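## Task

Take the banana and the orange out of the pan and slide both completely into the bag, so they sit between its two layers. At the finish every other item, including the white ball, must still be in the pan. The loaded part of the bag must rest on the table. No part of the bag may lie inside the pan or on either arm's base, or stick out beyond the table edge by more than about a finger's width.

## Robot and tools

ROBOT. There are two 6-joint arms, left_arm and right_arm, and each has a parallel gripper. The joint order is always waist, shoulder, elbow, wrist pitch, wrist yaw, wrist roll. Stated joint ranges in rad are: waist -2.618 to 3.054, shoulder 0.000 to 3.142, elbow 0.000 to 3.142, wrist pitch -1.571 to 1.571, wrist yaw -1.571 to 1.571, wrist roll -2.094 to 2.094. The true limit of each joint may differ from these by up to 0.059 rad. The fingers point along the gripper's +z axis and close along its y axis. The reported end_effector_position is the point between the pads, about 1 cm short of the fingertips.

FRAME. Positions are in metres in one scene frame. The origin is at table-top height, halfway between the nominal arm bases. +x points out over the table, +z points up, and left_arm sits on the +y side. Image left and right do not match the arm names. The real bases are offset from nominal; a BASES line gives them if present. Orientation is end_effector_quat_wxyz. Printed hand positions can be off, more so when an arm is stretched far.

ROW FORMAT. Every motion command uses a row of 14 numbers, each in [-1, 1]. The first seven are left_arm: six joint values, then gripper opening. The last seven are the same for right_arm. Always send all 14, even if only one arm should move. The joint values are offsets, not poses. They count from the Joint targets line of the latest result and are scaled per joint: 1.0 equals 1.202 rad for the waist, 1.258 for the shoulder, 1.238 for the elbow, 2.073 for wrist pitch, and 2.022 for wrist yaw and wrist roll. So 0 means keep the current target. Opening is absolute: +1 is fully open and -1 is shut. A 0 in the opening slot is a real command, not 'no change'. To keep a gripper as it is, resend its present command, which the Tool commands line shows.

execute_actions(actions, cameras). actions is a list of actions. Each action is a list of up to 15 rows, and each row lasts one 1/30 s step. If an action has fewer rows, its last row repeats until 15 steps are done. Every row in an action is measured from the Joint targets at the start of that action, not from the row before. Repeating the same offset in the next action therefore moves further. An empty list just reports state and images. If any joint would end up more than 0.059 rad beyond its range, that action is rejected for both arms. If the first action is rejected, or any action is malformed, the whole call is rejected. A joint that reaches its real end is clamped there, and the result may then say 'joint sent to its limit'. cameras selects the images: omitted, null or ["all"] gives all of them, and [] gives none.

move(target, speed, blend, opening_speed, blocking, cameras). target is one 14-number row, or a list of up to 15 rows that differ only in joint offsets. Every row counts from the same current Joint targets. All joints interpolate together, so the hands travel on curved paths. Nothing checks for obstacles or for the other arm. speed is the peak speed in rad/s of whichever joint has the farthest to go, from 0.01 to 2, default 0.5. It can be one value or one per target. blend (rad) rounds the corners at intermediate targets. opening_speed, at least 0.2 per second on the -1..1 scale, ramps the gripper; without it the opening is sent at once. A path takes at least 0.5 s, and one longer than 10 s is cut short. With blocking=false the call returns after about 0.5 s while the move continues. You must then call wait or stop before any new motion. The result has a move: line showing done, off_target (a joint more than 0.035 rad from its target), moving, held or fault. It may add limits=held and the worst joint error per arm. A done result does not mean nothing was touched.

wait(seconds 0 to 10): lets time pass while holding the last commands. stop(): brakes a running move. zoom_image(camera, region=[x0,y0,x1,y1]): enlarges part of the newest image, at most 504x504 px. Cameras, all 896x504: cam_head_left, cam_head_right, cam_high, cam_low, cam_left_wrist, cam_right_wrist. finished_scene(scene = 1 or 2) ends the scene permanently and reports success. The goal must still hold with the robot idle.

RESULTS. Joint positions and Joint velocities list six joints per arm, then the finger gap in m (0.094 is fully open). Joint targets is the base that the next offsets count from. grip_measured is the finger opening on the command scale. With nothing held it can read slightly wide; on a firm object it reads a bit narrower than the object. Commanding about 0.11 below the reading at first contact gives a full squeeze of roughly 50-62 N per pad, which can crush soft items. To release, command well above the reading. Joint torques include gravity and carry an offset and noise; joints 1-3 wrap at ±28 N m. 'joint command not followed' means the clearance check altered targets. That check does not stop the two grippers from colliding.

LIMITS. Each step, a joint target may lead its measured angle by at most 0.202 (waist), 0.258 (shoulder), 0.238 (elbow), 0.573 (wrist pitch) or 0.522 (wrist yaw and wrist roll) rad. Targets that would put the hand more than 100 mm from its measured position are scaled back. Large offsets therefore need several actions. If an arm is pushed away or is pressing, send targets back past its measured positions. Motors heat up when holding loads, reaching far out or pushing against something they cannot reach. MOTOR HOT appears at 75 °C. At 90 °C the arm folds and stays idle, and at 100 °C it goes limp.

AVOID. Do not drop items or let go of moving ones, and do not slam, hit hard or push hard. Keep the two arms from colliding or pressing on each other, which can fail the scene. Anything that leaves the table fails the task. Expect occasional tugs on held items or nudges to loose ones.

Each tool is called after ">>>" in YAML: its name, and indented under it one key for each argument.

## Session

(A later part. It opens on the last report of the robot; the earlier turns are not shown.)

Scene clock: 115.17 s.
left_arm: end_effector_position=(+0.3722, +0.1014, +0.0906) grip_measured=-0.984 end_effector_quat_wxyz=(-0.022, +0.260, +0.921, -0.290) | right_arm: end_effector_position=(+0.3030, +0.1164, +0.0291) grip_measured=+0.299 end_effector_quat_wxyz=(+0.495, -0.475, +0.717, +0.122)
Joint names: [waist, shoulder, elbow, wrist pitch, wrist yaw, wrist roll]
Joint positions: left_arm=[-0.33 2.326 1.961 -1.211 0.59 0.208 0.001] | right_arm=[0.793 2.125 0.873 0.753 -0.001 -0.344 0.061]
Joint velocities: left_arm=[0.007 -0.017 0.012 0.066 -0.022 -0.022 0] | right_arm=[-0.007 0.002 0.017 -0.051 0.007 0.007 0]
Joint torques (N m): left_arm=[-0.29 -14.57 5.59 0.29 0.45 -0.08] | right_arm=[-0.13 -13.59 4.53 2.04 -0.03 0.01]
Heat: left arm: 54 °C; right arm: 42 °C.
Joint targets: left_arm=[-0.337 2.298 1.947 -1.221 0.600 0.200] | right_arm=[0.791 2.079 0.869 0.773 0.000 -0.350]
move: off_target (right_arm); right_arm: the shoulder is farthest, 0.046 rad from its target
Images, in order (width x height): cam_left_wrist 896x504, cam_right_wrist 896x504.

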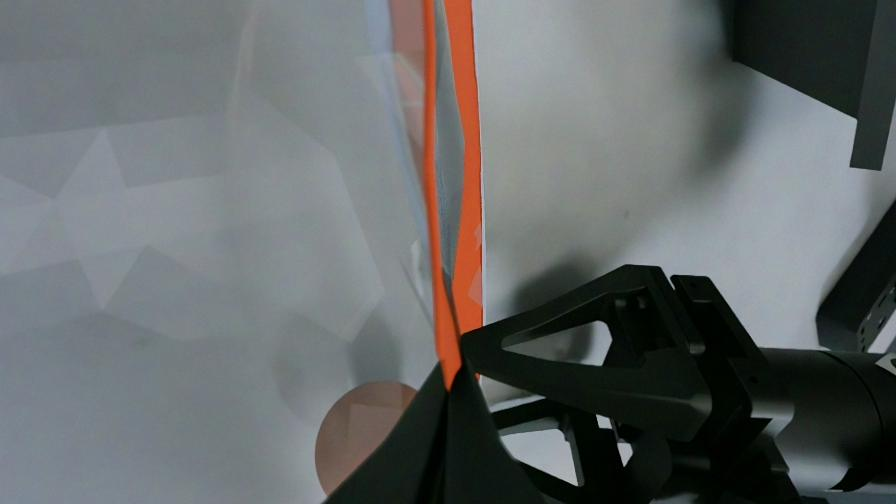

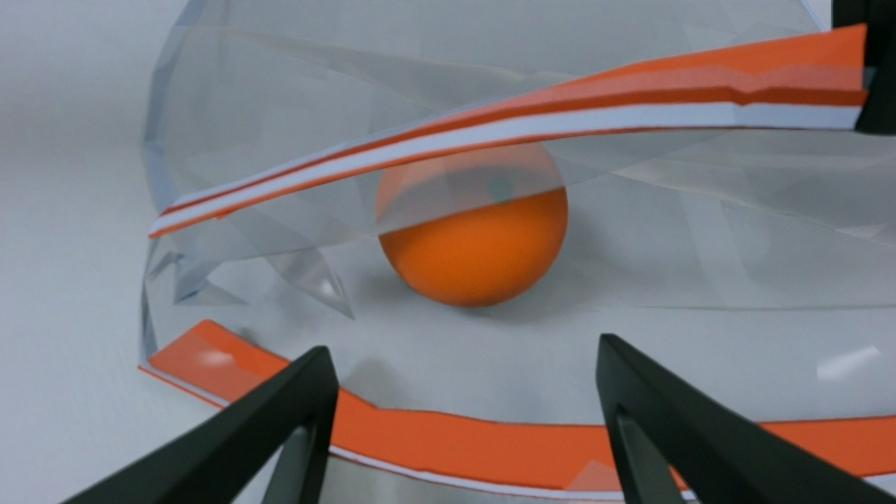

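>>> move:
  target:
    - [0,0,0,0,0,0,-1,-0.0147,-0.2603,-0.2589,-0.003,0,0,0.3]
    - [0,0,0,0,0,0,-1,-0.0453,-0.4514,-0.2553,-0.1211,0,0,0.3]
    - [0,0,0,0,0,0,-1,-0.2687,-0.4738,0.0032,-0.4168,0,-0.0495,0.3]
    - [0,0,0,0,0,0,-1,-0.7413,-0.1073,0.5945,-0.6913,0,0.1731,0.3]
  blend: 0.05
  speed: [0.3, 0.5, 0.9, 0.9]
  cameras: ["cam_head_left", "cam_low", "cam_left_wrist", "cam_right_wrist"]

Scene clock: 122.83 s.
left_arm: end_effector_position=(+0.3722, +0.1014, +0.0906) grip_measured=-0.984 end_effector_quat_wxyz=(-0.022, +0.260, +0.921, -0.290) | right_arm: end_effector_position=(+0.4498, -0.2939, +0.1449) grip_measured=+0.299 end_effector_quat_wxyz=(+0.273, +0.033, +0.961, -0.012)
Joint names: [waist, shoulder, elbow, wrist pitch, wrist yaw, wrist roll]
Joint positions: left_arm=[-0.33 2.326 1.961 -1.211 0.59 0.207 0.001] | right_arm=[-0.106 1.931 1.574 -0.66 0.002 -0.006 0.061]
Joint velocities: left_arm=[0.007 0.017 0.002 0.007 -0.022 -0.007 0.001] | right_arm=[-0.002 -0.017 -0.002 0.022 -0.007 0.051 0]
Joint torques (N m): left_arm=[-0.32 -14.58 5.6 0.27 0.46 -0.08] | right_arm=[0.5 -8.9 9.92 1.29 -0.04 0.06]
Heat: left arm: 55 °C; right arm: 42 °C.
Joint targets: left_arm=[-0.337 2.298 1.947 -1.220 0.600 0.200] | right_arm=[-0.100 1.944 1.604 -0.660 0.000 0.000]
move: done
Images, in order (width x height): cam_head_left 896x504, cam_low 896x504, cam_left_wrist 896x504, cam_right_wrist 896x504.

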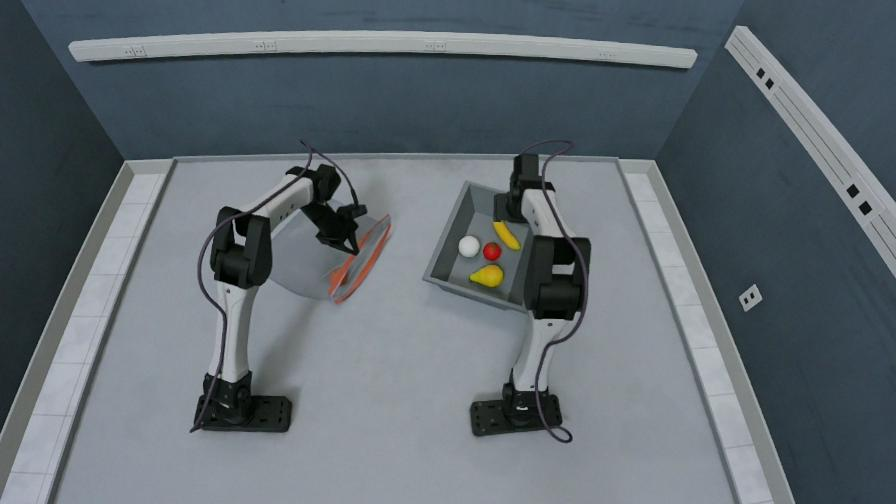

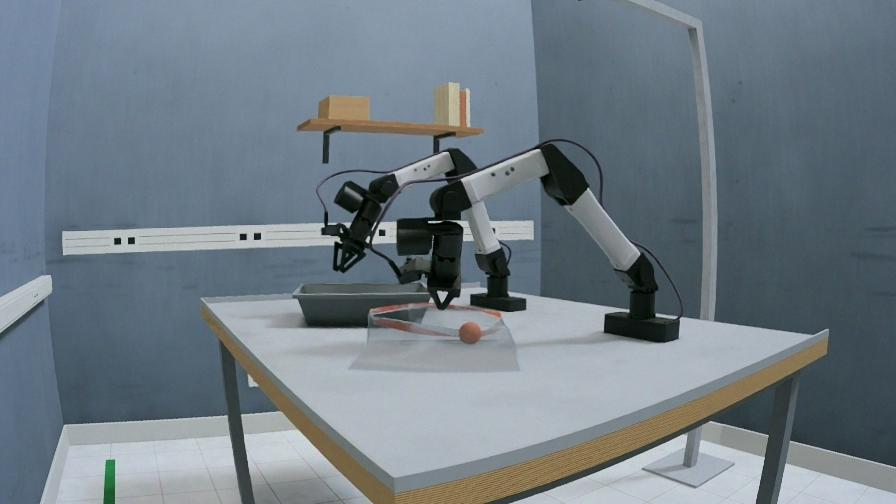

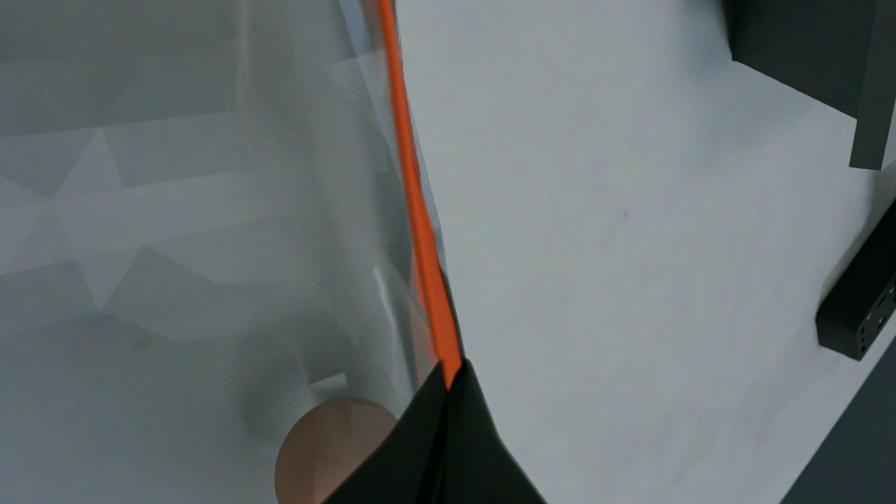

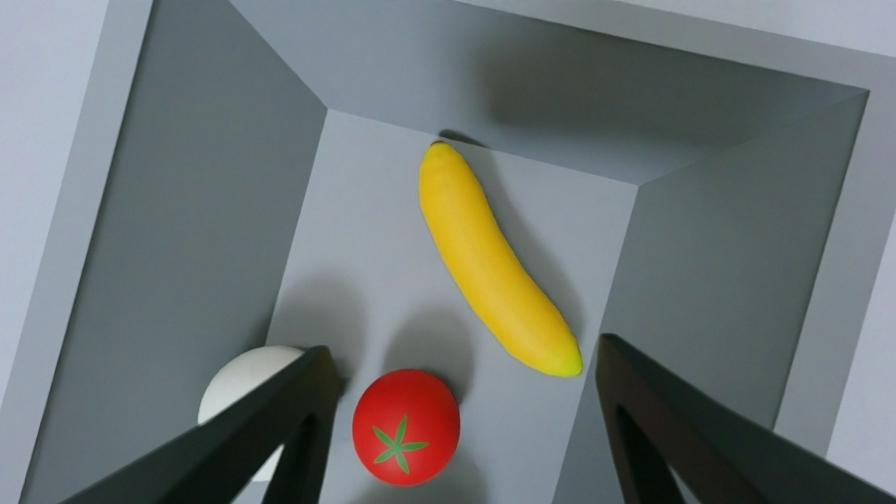

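>>> move:
  target: [0,0,0,0,0,0,-1,-0.2117,0.1203,0.0232,-0.0217,-0.2336,-0.4043,0.2]
  speed: 0.6
  cameras: ["cam_head_left", "cam_right_wrist"]

>>> zoom_image:
  camera: "cam_head_left"
  region: [400, 130, 640, 330]

Scene clock: 126.47 s.
left_arm: end_effector_position=(+0.3722, +0.1014, +0.0906) grip_measured=-0.984 end_effector_quat_wxyz=(-0.022, +0.260, +0.921, -0.290) | right_arm: end_effector_position=(+0.4388, -0.3359, +0.0960) grip_measured=+0.201 end_effector_quat_wxyz=(+0.279, -0.275, +0.916, +0.089)
Joint names: [waist, shoulder, elbow, wrist pitch, wrist yaw, wrist roll]
Joint positions: left_arm=[-0.33 2.326 1.961 -1.211 0.59 0.207 0.001] | right_arm=[-0.353 2.083 1.604 -0.704 -0.462 -0.811 0.056]
Joint velocities: left_arm=[-0.002 -0.002 -0.007 -0.066 0.037 0.007 0] | right_arm=[0.002 -0.017 -0.012 -0.051 -0.051 -0.037 0]
Joint torques (N m): left_arm=[-0.28 -14.54 5.63 0.29 0.46 -0.09] | right_arm=[0.02 -9.74 9.39 0.95 -0.36 -0.04]
Heat: left arm: 55 °C; right arm: 43 °C.
Joint targets: left_arm=[-0.337 2.298 1.947 -1.220 0.600 0.200] | right_arm=[-0.355 2.095 1.633 -0.705 -0.472 -0.817]
move: done
Images, in order (width x height): cam_head_left 896x504, cam_right_wrist 896x504.

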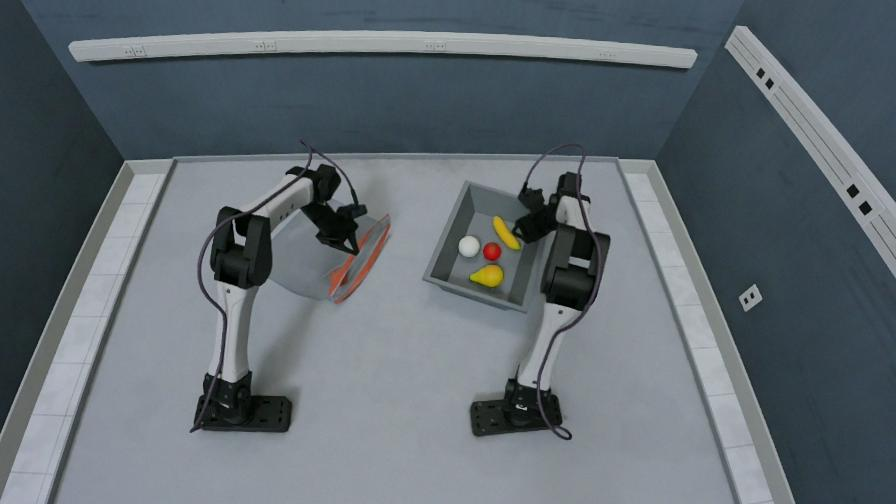

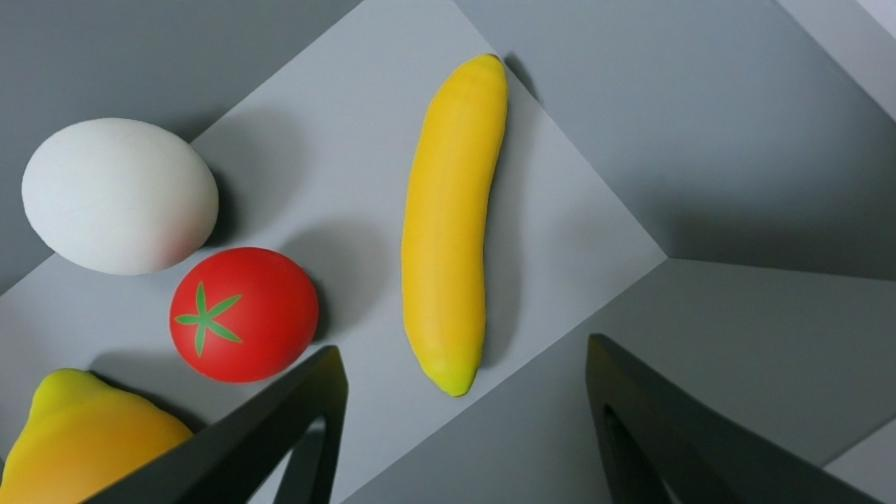

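Scaled by 2.100 from the camera's 896x504 image, which has a finer 1280x720 frame.

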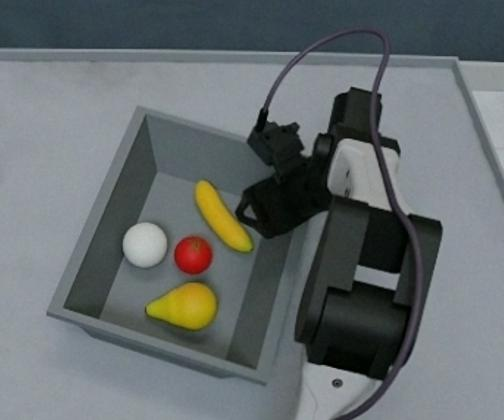

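>>> move:
  target: [0,0,0,0,0,0,-1,0.0,0.0763,-0.1225,0.1192,0,0,0.2]
  speed: 0.2
  cameras: ["cam_right_wrist"]

Scene clock: 128.53 s.
left_arm: end_effector_position=(+0.3722, +0.1014, +0.0906) grip_measured=-0.984 end_effector_quat_wxyz=(-0.022, +0.260, +0.921, -0.290) | right_arm: end_effector_position=(+0.4511, -0.3352, +0.0422) grip_measured=+0.201 end_effector_quat_wxyz=(+0.303, -0.286, +0.905, +0.086)
Joint names: [waist, shoulder, elbow, wrist pitch, wrist yaw, wrist roll]
Joint positions: left_arm=[-0.33 2.326 1.961 -1.211 0.59 0.207 0.001] | right_arm=[-0.352 2.171 1.491 -0.457 -0.489 -0.822 0.056]
Joint velocities: left_arm=[-0.007 -0.007 -0.012 -0.037 -0.11 -0.051 0] | right_arm=[-0.022 -0.007 -0.017 -0.007 0.037 -0.066 0]
Joint torques (N m): left_arm=[-0.29 -14.58 5.59 0.29 0.45 -0.08] | right_arm=[-0.27 -9.36 5.48 1.05 -0.18 0.1]
Heat: left arm: 55 °C; right arm: 43 °C.
Joint targets: left_arm=[-0.337 2.298 1.947 -1.220 0.600 0.200] | right_arm=[-0.355 2.191 1.481 -0.458 -0.472 -0.817]
move: done
Images, in order (width x height): cam_right_wrist 896x504.

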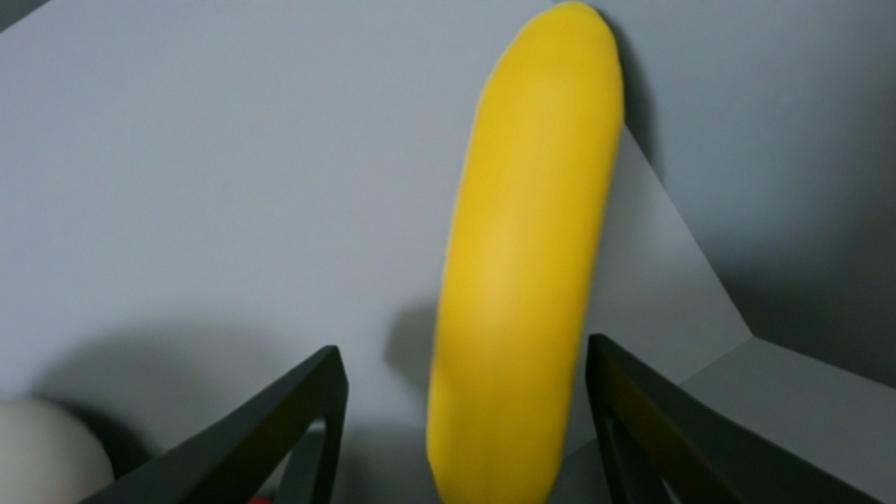

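>>> move:
  target: [0,0,0,0,0,0,-1,0.0,0.024,-0.017,0.006,0,0,0.2]
  speed: 0.1
  cameras: ["cam_right_wrist"]

Scene clock: 129.93 s.
left_arm: end_effector_position=(+0.3722, +0.1014, +0.0906) grip_measured=-0.984 end_effector_quat_wxyz=(-0.022, +0.260, +0.921, -0.290) | right_arm: end_effector_position=(+0.4549, -0.3343, +0.0387) grip_measured=+0.201 end_effector_quat_wxyz=(+0.314, -0.289, +0.900, +0.087)
Joint names: [waist, shoulder, elbow, wrist pitch, wrist yaw, wrist roll]
Joint positions: left_arm=[-0.33 2.326 1.961 -1.211 0.59 0.207 0.001] | right_arm=[-0.352 2.182 1.482 -0.419 -0.503 -0.822 0.056]
Joint velocities: left_arm=[0.012 0.022 -0.012 -0.007 0.007 -0.095 -0.001] | right_arm=[0.002 -0.007 0.002 0.007 -0.007 -0.037 0.001]
Joint torques (N m): left_arm=[-0.31 -14.56 5.59 0.27 0.45 -0.08] | right_arm=[-0.24 -7.76 4.29 0.81 0.01 0.1]
Heat: left arm: 55 °C; right arm: 43 °C.
Joint targets: left_arm=[-0.337 2.298 1.947 -1.220 0.600 0.200] | right_arm=[-0.355 2.221 1.461 -0.445 -0.472 -0.817]
move: off_target (right_arm); right_arm: the shoulder is farthest, 0.039 rad from its target
Images, in order (width x height): cam_right_wrist 896x504.

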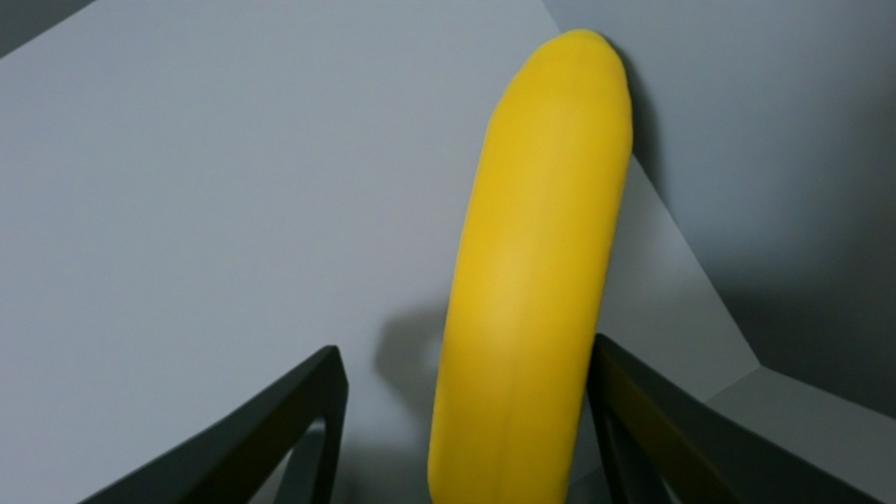

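>>> execute_actions:
  actions: []
  cameras: ["cam_head_left", "cam_head_right", "cam_low"]

>>> zoom_image:
  camera: "cam_head_left"
  region: [400, 130, 640, 330]

>>> zoom_image:
  camera: "cam_head_right"
  region: [350, 130, 600, 340]

Scene clock: 131.37 s.
left_arm: end_effector_position=(+0.3722, +0.1014, +0.0906) grip_measured=-0.984 end_effector_quat_wxyz=(-0.022, +0.260, +0.921, -0.290) | right_arm: end_effector_position=(+0.4551, -0.3343, +0.0388) grip_measured=+0.201 end_effector_quat_wxyz=(+0.314, -0.289, +0.900, +0.087)
Joint names: [waist, shoulder, elbow, wrist pitch, wrist yaw, wrist roll]
Joint positions: left_arm=[-0.33 2.326 1.961 -1.211 0.59 0.207 0.001] | right_arm=[-0.352 2.182 1.482 -0.418 -0.503 -0.822 0.056]
Joint velocities: left_arm=[-0.007 -0.007 -0.002 -0.051 -0.022 -0.007 -0.001] | right_arm=[-0.002 -0.007 -0.002 -0.051 -0.037 -0.037 0]
Joint torques (N m): left_arm=[-0.31 -14.56 5.64 0.29 0.45 -0.08] | right_arm=[-0.27 -7.77 4.27 0.79 0.01 0.1]
Heat: left arm: 55 °C; right arm: 42 °C.
Joint targets: left_arm=[-0.337 2.298 1.947 -1.220 0.600 0.200] | right_arm=[-0.355 2.221 1.461 -0.445 -0.472 -0.817]
Tool commands: left_gripper/opening=-1.0 right_gripper/opening=+0.2
Images, in order (width x height): cam_head_left 896x504, cam_head_right 896x504, cam_low 896x504.

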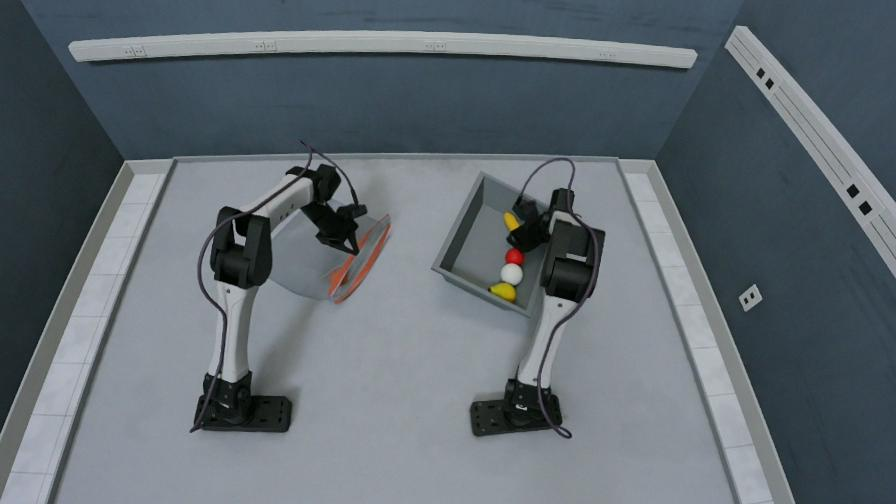

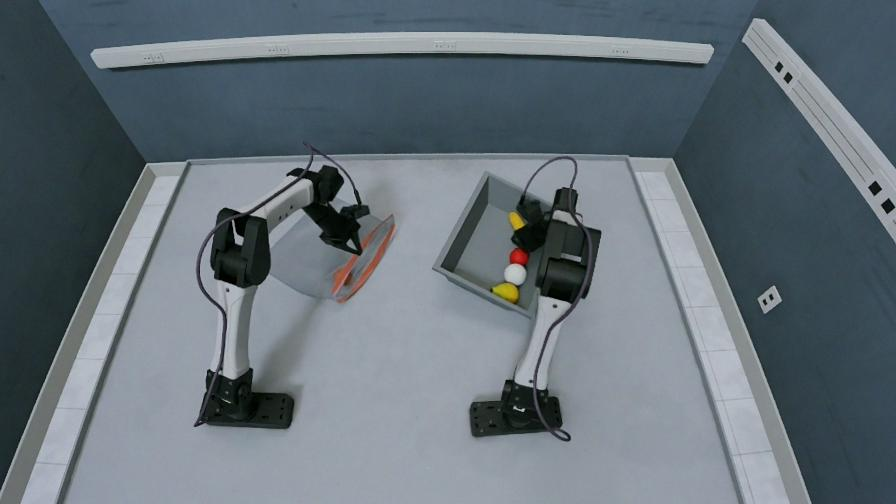

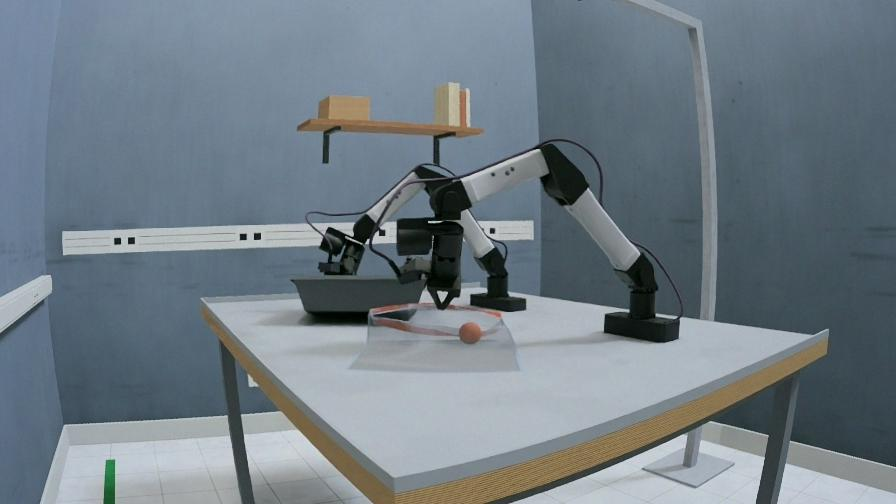

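Scaled by 2.100 from the camera's 896x504 image, which has a finer 1280x720 frame.

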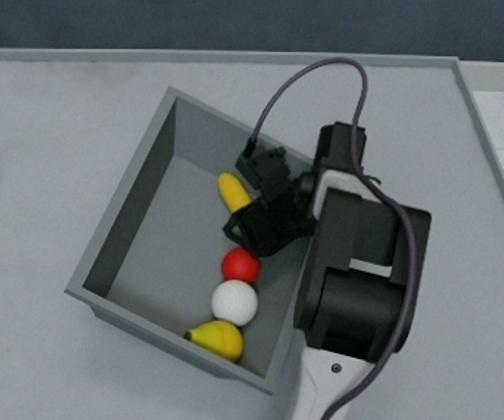

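Scaled by 2.016 from the camera's 896x504 image, which has a finer 1280x720 frame.

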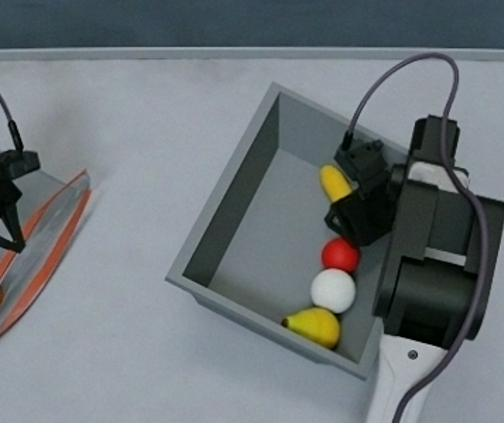

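>>> move:
  target: [0,0,0,0,0,0,-1,0.0,-0.1002,0.1389,-0.1254,0,0,0.2]
  speed: 0.12
  cameras: ["cam_head_left", "cam_low", "cam_right_wrist"]

>>> zoom_image:
  camera: "cam_head_left"
  region: [400, 130, 640, 330]

Scene clock: 134.57 s.
left_arm: end_effector_position=(+0.3722, +0.1014, +0.0906) grip_measured=-0.984 end_effector_quat_wxyz=(-0.022, +0.260, +0.921, -0.290) | right_arm: end_effector_position=(+0.4370, -0.3325, +0.0692) grip_measured=+0.201 end_effector_quat_wxyz=(+0.260, -0.276, +0.919, +0.110)
Joint names: [waist, shoulder, elbow, wrist pitch, wrist yaw, wrist roll]
Joint positions: left_arm=[-0.33 2.326 1.961 -1.211 0.59 0.207 0.001] | right_arm=[-0.352 2.146 1.607 -0.702 -0.476 -0.822 0.056]
Joint velocities: left_arm=[-0.017 -0.002 0.002 -0.007 -0.081 0.007 -0.001] | right_arm=[0.017 0.002 -0.002 -0.051 -0.022 0.007 0]
Joint torques (N m): left_arm=[-0.32 -14.56 5.63 0.28 0.45 -0.08] | right_arm=[-0.25 -15.54 8.85 0.84 -0.26 0.09]
Heat: left arm: 56 °C; right arm: 43 °C.
Joint targets: left_arm=[-0.337 2.298 1.947 -1.220 0.600 0.200] | right_arm=[-0.355 2.095 1.633 -0.705 -0.472 -0.817]
move: off_target (right_arm); right_arm: the shoulder is farthest, 0.051 rad from its target
Images, in order (width x height): cam_head_left 896x504, cam_low 896x504, cam_right_wrist 896x504.

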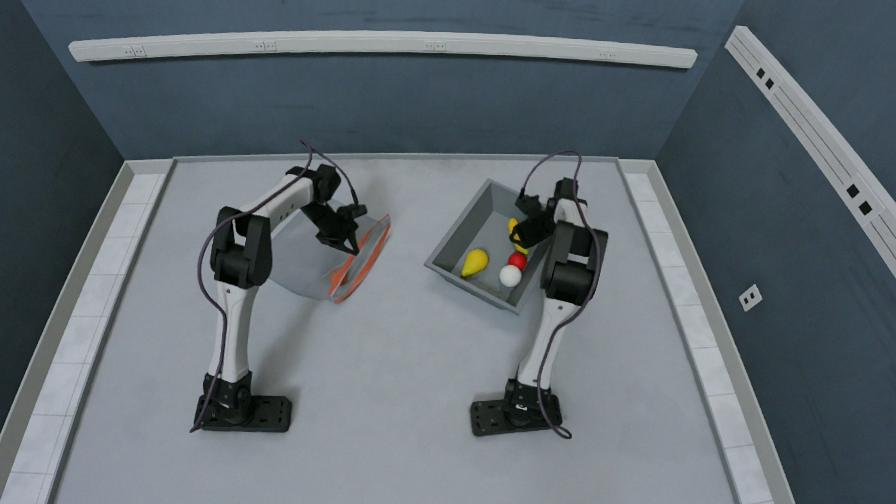

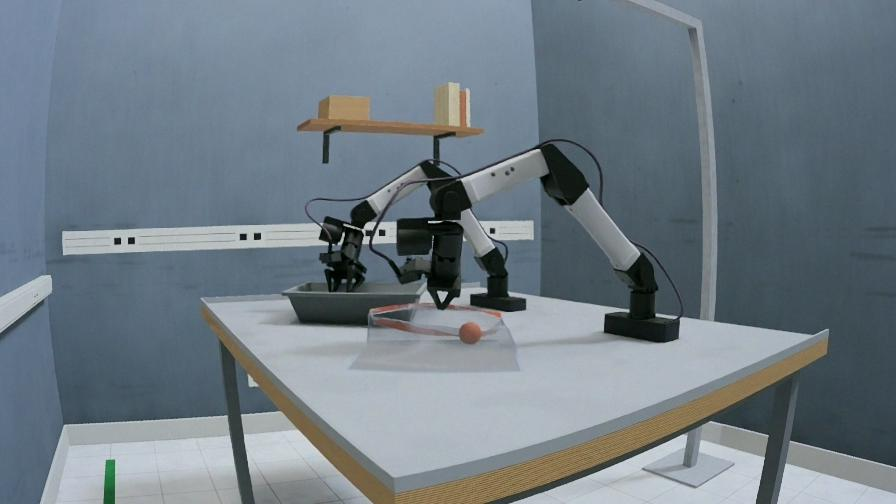

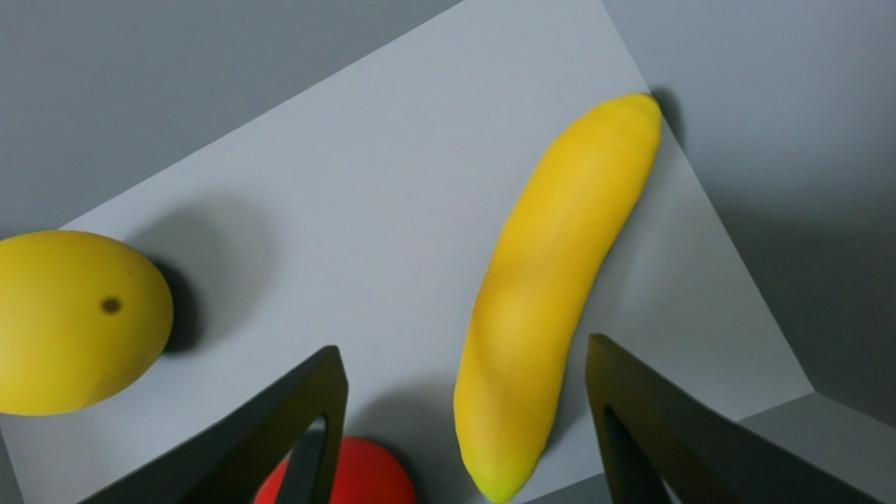

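Scaled by 2.100 from the camera's 896x504 image, which has a finer 1280x720 frame.

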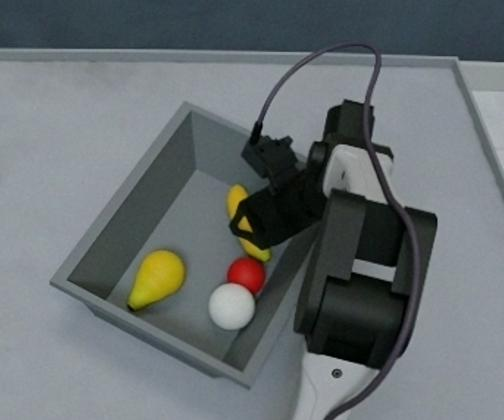

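>>> move:
  target:
    - [0,0,0,0,0,0,-1,0.0,-0.13,0.0,0.0,0,0,0.2]
    - [0,0,0,0,0,0,-1,0.17,-0.13,-0.0234,0.0217,0.2336,0.4043,0.2]
  speed: 0.5
  blend: 0.03
  cameras: ["cam_head_left", "cam_right_wrist"]

>>> zoom_image:
  camera: "cam_head_left"
  region: [400, 130, 640, 330]

Scene clock: 137.73 s.
left_arm: end_effector_position=(+0.3722, +0.1014, +0.0906) grip_measured=-0.984 end_effector_quat_wxyz=(-0.022, +0.260, +0.921, -0.290) | right_arm: end_effector_position=(+0.4521, -0.3167, +0.1439) grip_measured=+0.201 end_effector_quat_wxyz=(+0.269, +0.055, +0.961, -0.014)
Joint names: [waist, shoulder, elbow, wrist pitch, wrist yaw, wrist roll]
Joint positions: left_arm=[-0.33 2.326 1.961 -1.211 0.59 0.207 0.001] | right_arm=[-0.155 1.955 1.607 -0.678 -0.007 -0.006 0.056]
Joint velocities: left_arm=[-0.007 0.002 -0.012 -0.022 -0.022 0.007 0] | right_arm=[-0.012 -0.007 -0.002 0.066 0.051 -0.037 -0.001]
Joint torques (N m): left_arm=[-0.31 -14.56 5.6 0.28 0.45 -0.08] | right_arm=[0.53 -12.22 6.68 1.44 0.03 0.11]
Heat: left arm: 56 °C; right arm: 44 °C.
Joint targets: left_arm=[-0.337 2.298 1.947 -1.220 0.600 0.200] | right_arm=[-0.151 1.932 1.603 -0.660 0.000 0.000]
move: done
Images, in order (width x height): cam_head_left 896x504, cam_right_wrist 896x504.

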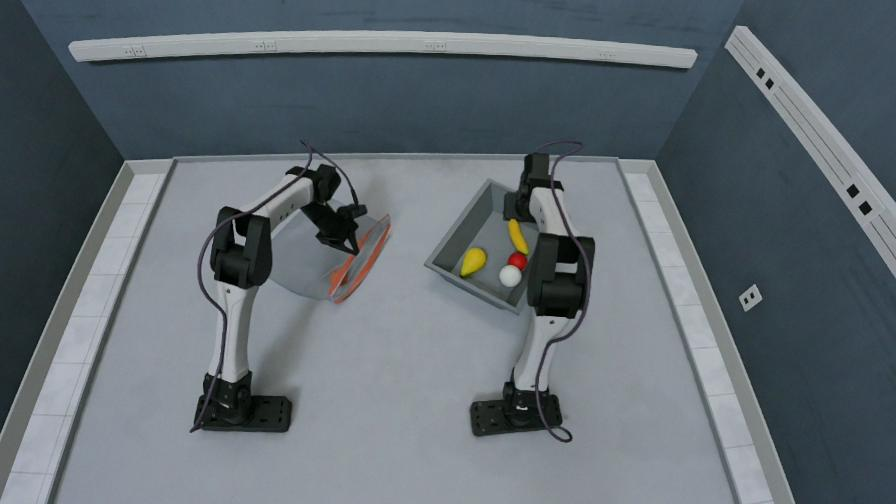

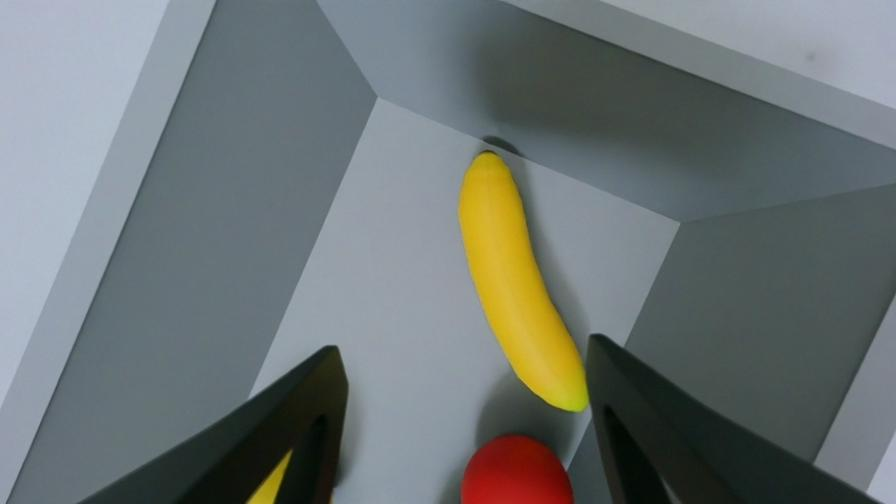

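Scaled by 2.100 from the camera's 896x504 image, which has a finer 1280x720 frame.

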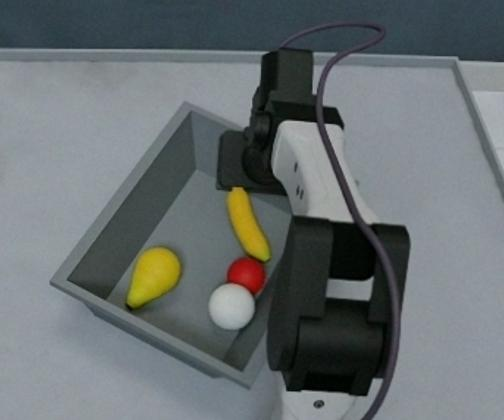

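>>> move:
  target:
    - [0,0,0,0,0,0,-1,-0.1441,0.1033,0.0493,-0.0425,-0.1232,-0.2473,0.2]
    - [0,0,0,0,0,0,-1,-0.1441,0.1524,-0.0732,0.0604,-0.1232,-0.2473,0.2]
  speed: [0.5,0.25]
  blend: 0.02
  cameras: ["cam_head_left", "cam_right_wrist"]

>>> zoom_image:
  camera: "cam_head_left"
  region: [400, 130, 640, 330]

Scene clock: 142.27 s.
left_arm: end_effector_position=(+0.3722, +0.1014, +0.0906) grip_measured=-0.984 end_effector_quat_wxyz=(-0.022, +0.260, +0.921, -0.290) | right_arm: end_effector_position=(+0.4432, -0.3570, +0.0601) grip_measured=+0.201 end_effector_quat_wxyz=(+0.244, -0.127, +0.961, +0.029)
Joint names: [waist, shoulder, elbow, wrist pitch, wrist yaw, wrist roll]
Joint positions: left_arm=[-0.33 2.326 1.961 -1.211 0.59 0.207 0.001] | right_arm=[-0.32 2.104 1.518 -0.549 -0.245 -0.496 0.056]
Joint velocities: left_arm=[-0.007 -0.012 -0.002 -0.125 -0.022 -0.007 -0.001] | right_arm=[-0.012 -0.007 0.007 -0.051 -0.066 -0.022 0]
Joint torques (N m): left_arm=[-0.35 -14.56 5.59 0.28 0.45 -0.08] | right_arm=[-0.34 -9.21 6 1.26 -0.2 0]
Heat: left arm: 56 °C; right arm: 45 °C.
Joint targets: left_arm=[-0.337 2.298 1.947 -1.220 0.600 0.200] | right_arm=[-0.324 2.124 1.513 -0.535 -0.249 -0.500]
move: done
Images, in order (width x height): cam_head_left 896x504, cam_right_wrist 896x504.

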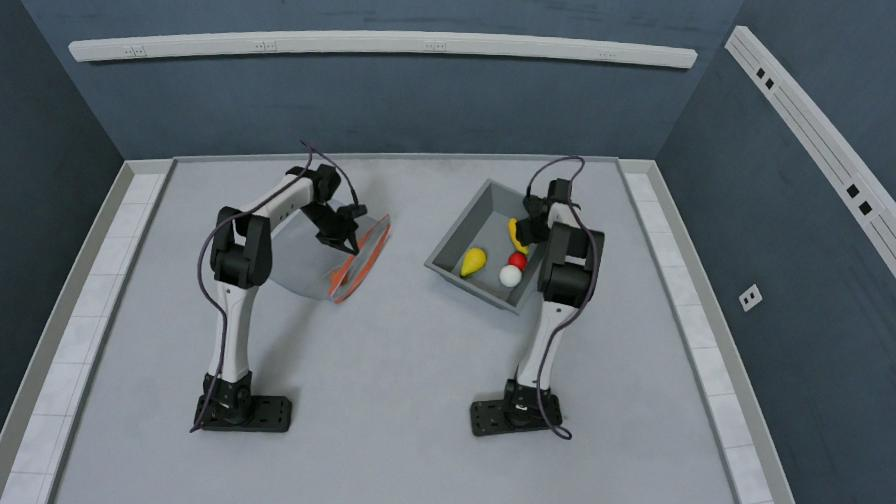

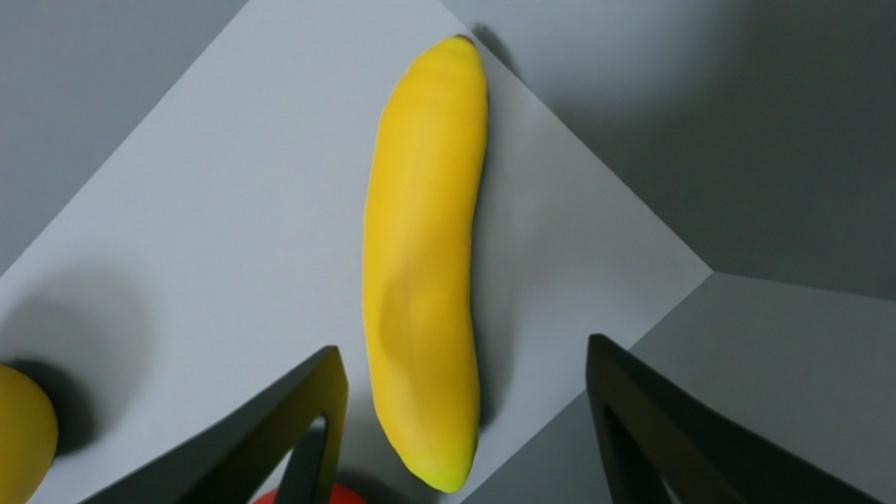

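Scaled by 2.100 from the camera's 896x504 image, which has a finer 1280x720 frame.

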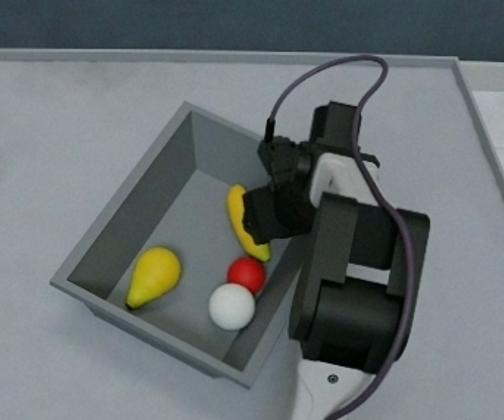

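>>> move:
  target:
    - [0,0,0,0,0,0,-1,0.017,0,0,0,0,0,0.2]
    - [0,0,0,0,0,0,-1,0.017,0.0501,-0.046,0.0516,0,0,0.2]
  speed: 0.2
  blend: 0.01
  cameras: ["cam_low", "cam_right_wrist"]

>>> zoom_image:
  camera: "cam_low"
  region: [270, 220, 470, 340]

Scene clock: 143.70 s.
left_arm: end_effector_position=(+0.3722, +0.1014, +0.0906) grip_measured=-0.984 end_effector_quat_wxyz=(-0.022, +0.260, +0.921, -0.290) | right_arm: end_effector_position=(+0.4439, -0.3488, +0.0214) grip_measured=+0.201 end_effector_quat_wxyz=(+0.238, -0.135, +0.961, +0.035)
Joint names: [waist, shoulder, elbow, wrist pitch, wrist yaw, wrist roll]
Joint positions: left_arm=[-0.33 2.326 1.961 -1.211 0.59 0.207 0.001] | right_arm=[-0.305 2.17 1.462 -0.443 -0.25 -0.498 0.056]
Joint velocities: left_arm=[-0.002 -0.007 -0.002 0.007 -0.022 -0.037 0] | right_arm=[-0.007 0.012 0.002 0.095 0.022 0.139 0]
Joint torques (N m): left_arm=[-0.31 -14.6 5.61 0.29 0.45 -0.09] | right_arm=[0.2 -9.62 5.72 1.19 -0.18 0.02]
Heat: left arm: 56 °C; right arm: 45 °C.
Joint targets: left_arm=[-0.337 2.298 1.947 -1.220 0.600 0.200] | right_arm=[-0.303 2.186 1.456 -0.428 -0.249 -0.500]
move: done
Images, in order (width x height): cam_low 896x504, cam_right_wrist 896x504.

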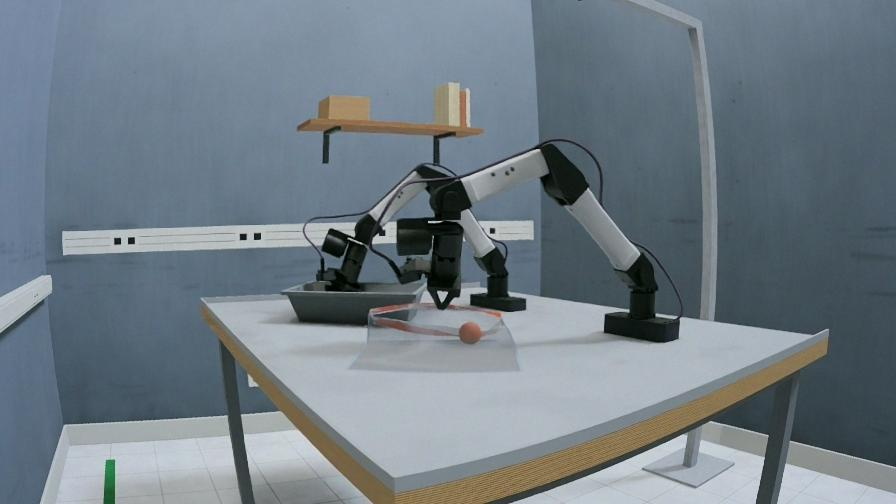

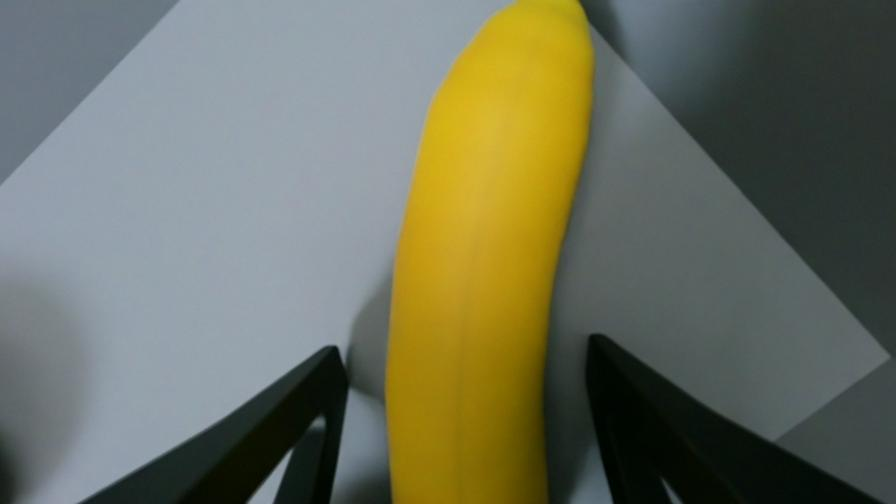

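Scaled by 2.520 from the camera's 896x504 image, which has a finer 1280x720 frame.

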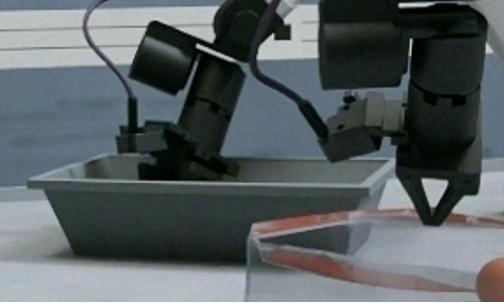

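>>> execute_actions:
  actions: []
  cameras: ["cam_right_wrist", "cam_head_left"]

Scene clock: 145.37 s.
left_arm: end_effector_position=(+0.3722, +0.1014, +0.0906) grip_measured=-0.984 end_effector_quat_wxyz=(-0.022, +0.260, +0.921, -0.290) | right_arm: end_effector_position=(+0.4439, -0.3488, +0.0214) grip_measured=+0.201 end_effector_quat_wxyz=(+0.238, -0.135, +0.961, +0.035)
Joint names: [waist, shoulder, elbow, wrist pitch, wrist yaw, wrist roll]
Joint positions: left_arm=[-0.33 2.326 1.961 -1.211 0.59 0.207 0.001] | right_arm=[-0.305 2.17 1.462 -0.443 -0.25 -0.498 0.056]
Joint velocities: left_arm=[0.007 -0.002 -0.007 0.066 -0.037 -0.007 0] | right_arm=[0.002 -0.007 -0.012 -0.066 0.066 -0.066 -0.003]
Joint torques (N m): left_arm=[-0.32 -14.58 5.6 0.28 0.45 -0.08] | right_arm=[0.2 -9.65 5.61 1.2 -0.15 0.02]
Heat: left arm: 56 °C; right arm: 45 °C.
Joint targets: left_arm=[-0.337 2.298 1.947 -1.220 0.600 0.200] | right_arm=[-0.303 2.186 1.456 -0.428 -0.249 -0.500]
Tool commands: left_gripper/opening=-1.0 right_gripper/opening=+0.2
Images, in order (width x height): cam_head_left 896x504, cam_right_wrist 896x504.

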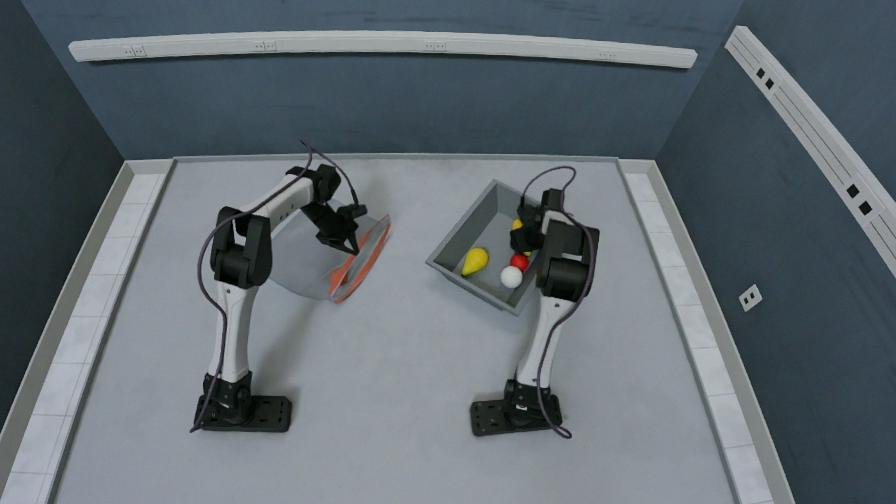

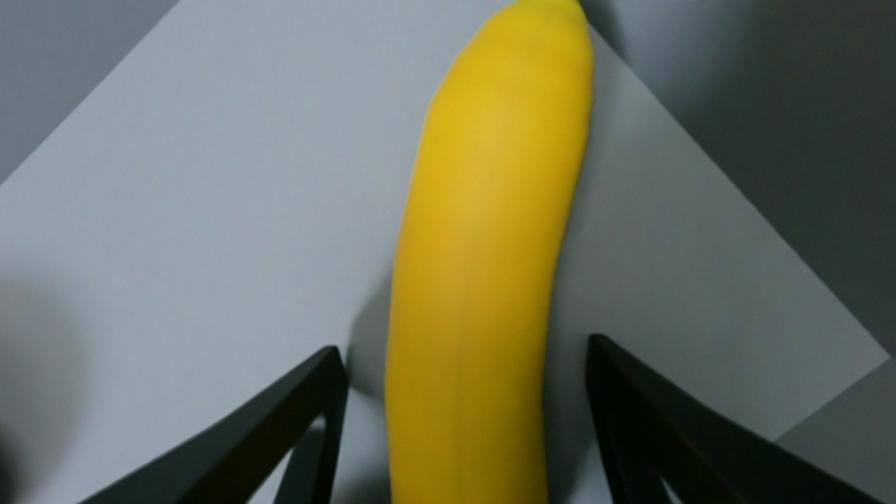

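>>> move:
  target: [0,0,0,0,0,0,-1,0,0,0,0,0,0,-0.55]
  opening_speed: 0.5
  cameras: ["cam_right_wrist"]

Scene clock: 147.20 s.
left_arm: end_effector_position=(+0.3722, +0.1014, +0.0906) grip_measured=-0.984 end_effector_quat_wxyz=(-0.022, +0.260, +0.921, -0.290) | right_arm: end_effector_position=(+0.4439, -0.3488, +0.0214) grip_measured=-0.438 end_effector_quat_wxyz=(+0.238, -0.135, +0.961, +0.035)
Joint names: [waist, shoulder, elbow, wrist pitch, wrist yaw, wrist roll]
Joint positions: left_arm=[-0.33 2.326 1.961 -1.211 0.59 0.207 0.001] | right_arm=[-0.305 2.17 1.462 -0.443 -0.25 -0.498 0.026]
Joint velocities: left_arm=[-0.002 0.017 -0.007 -0.037 -0.007 -0.022 -0.001] | right_arm=[-0.007 0.022 -0.027 0.051 0.007 0.022 -0.001]
Joint torques (N m): left_arm=[-0.28 -14.56 5.63 0.28 0.45 -0.07] | right_arm=[0.17 -9.66 5.63 1.2 -0.15 0.02]
Heat: left arm: 56 °C; right arm: 44 °C.
Joint targets: left_arm=[-0.337 2.298 1.947 -1.220 0.600 0.200] | right_arm=[-0.303 2.186 1.456 -0.428 -0.249 -0.500]
move: done
Images, in order (width x height): cam_right_wrist 896x504.

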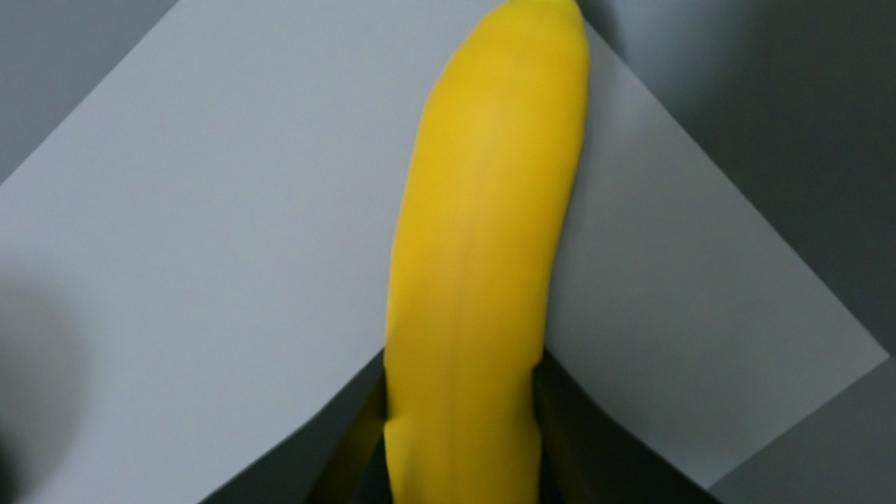

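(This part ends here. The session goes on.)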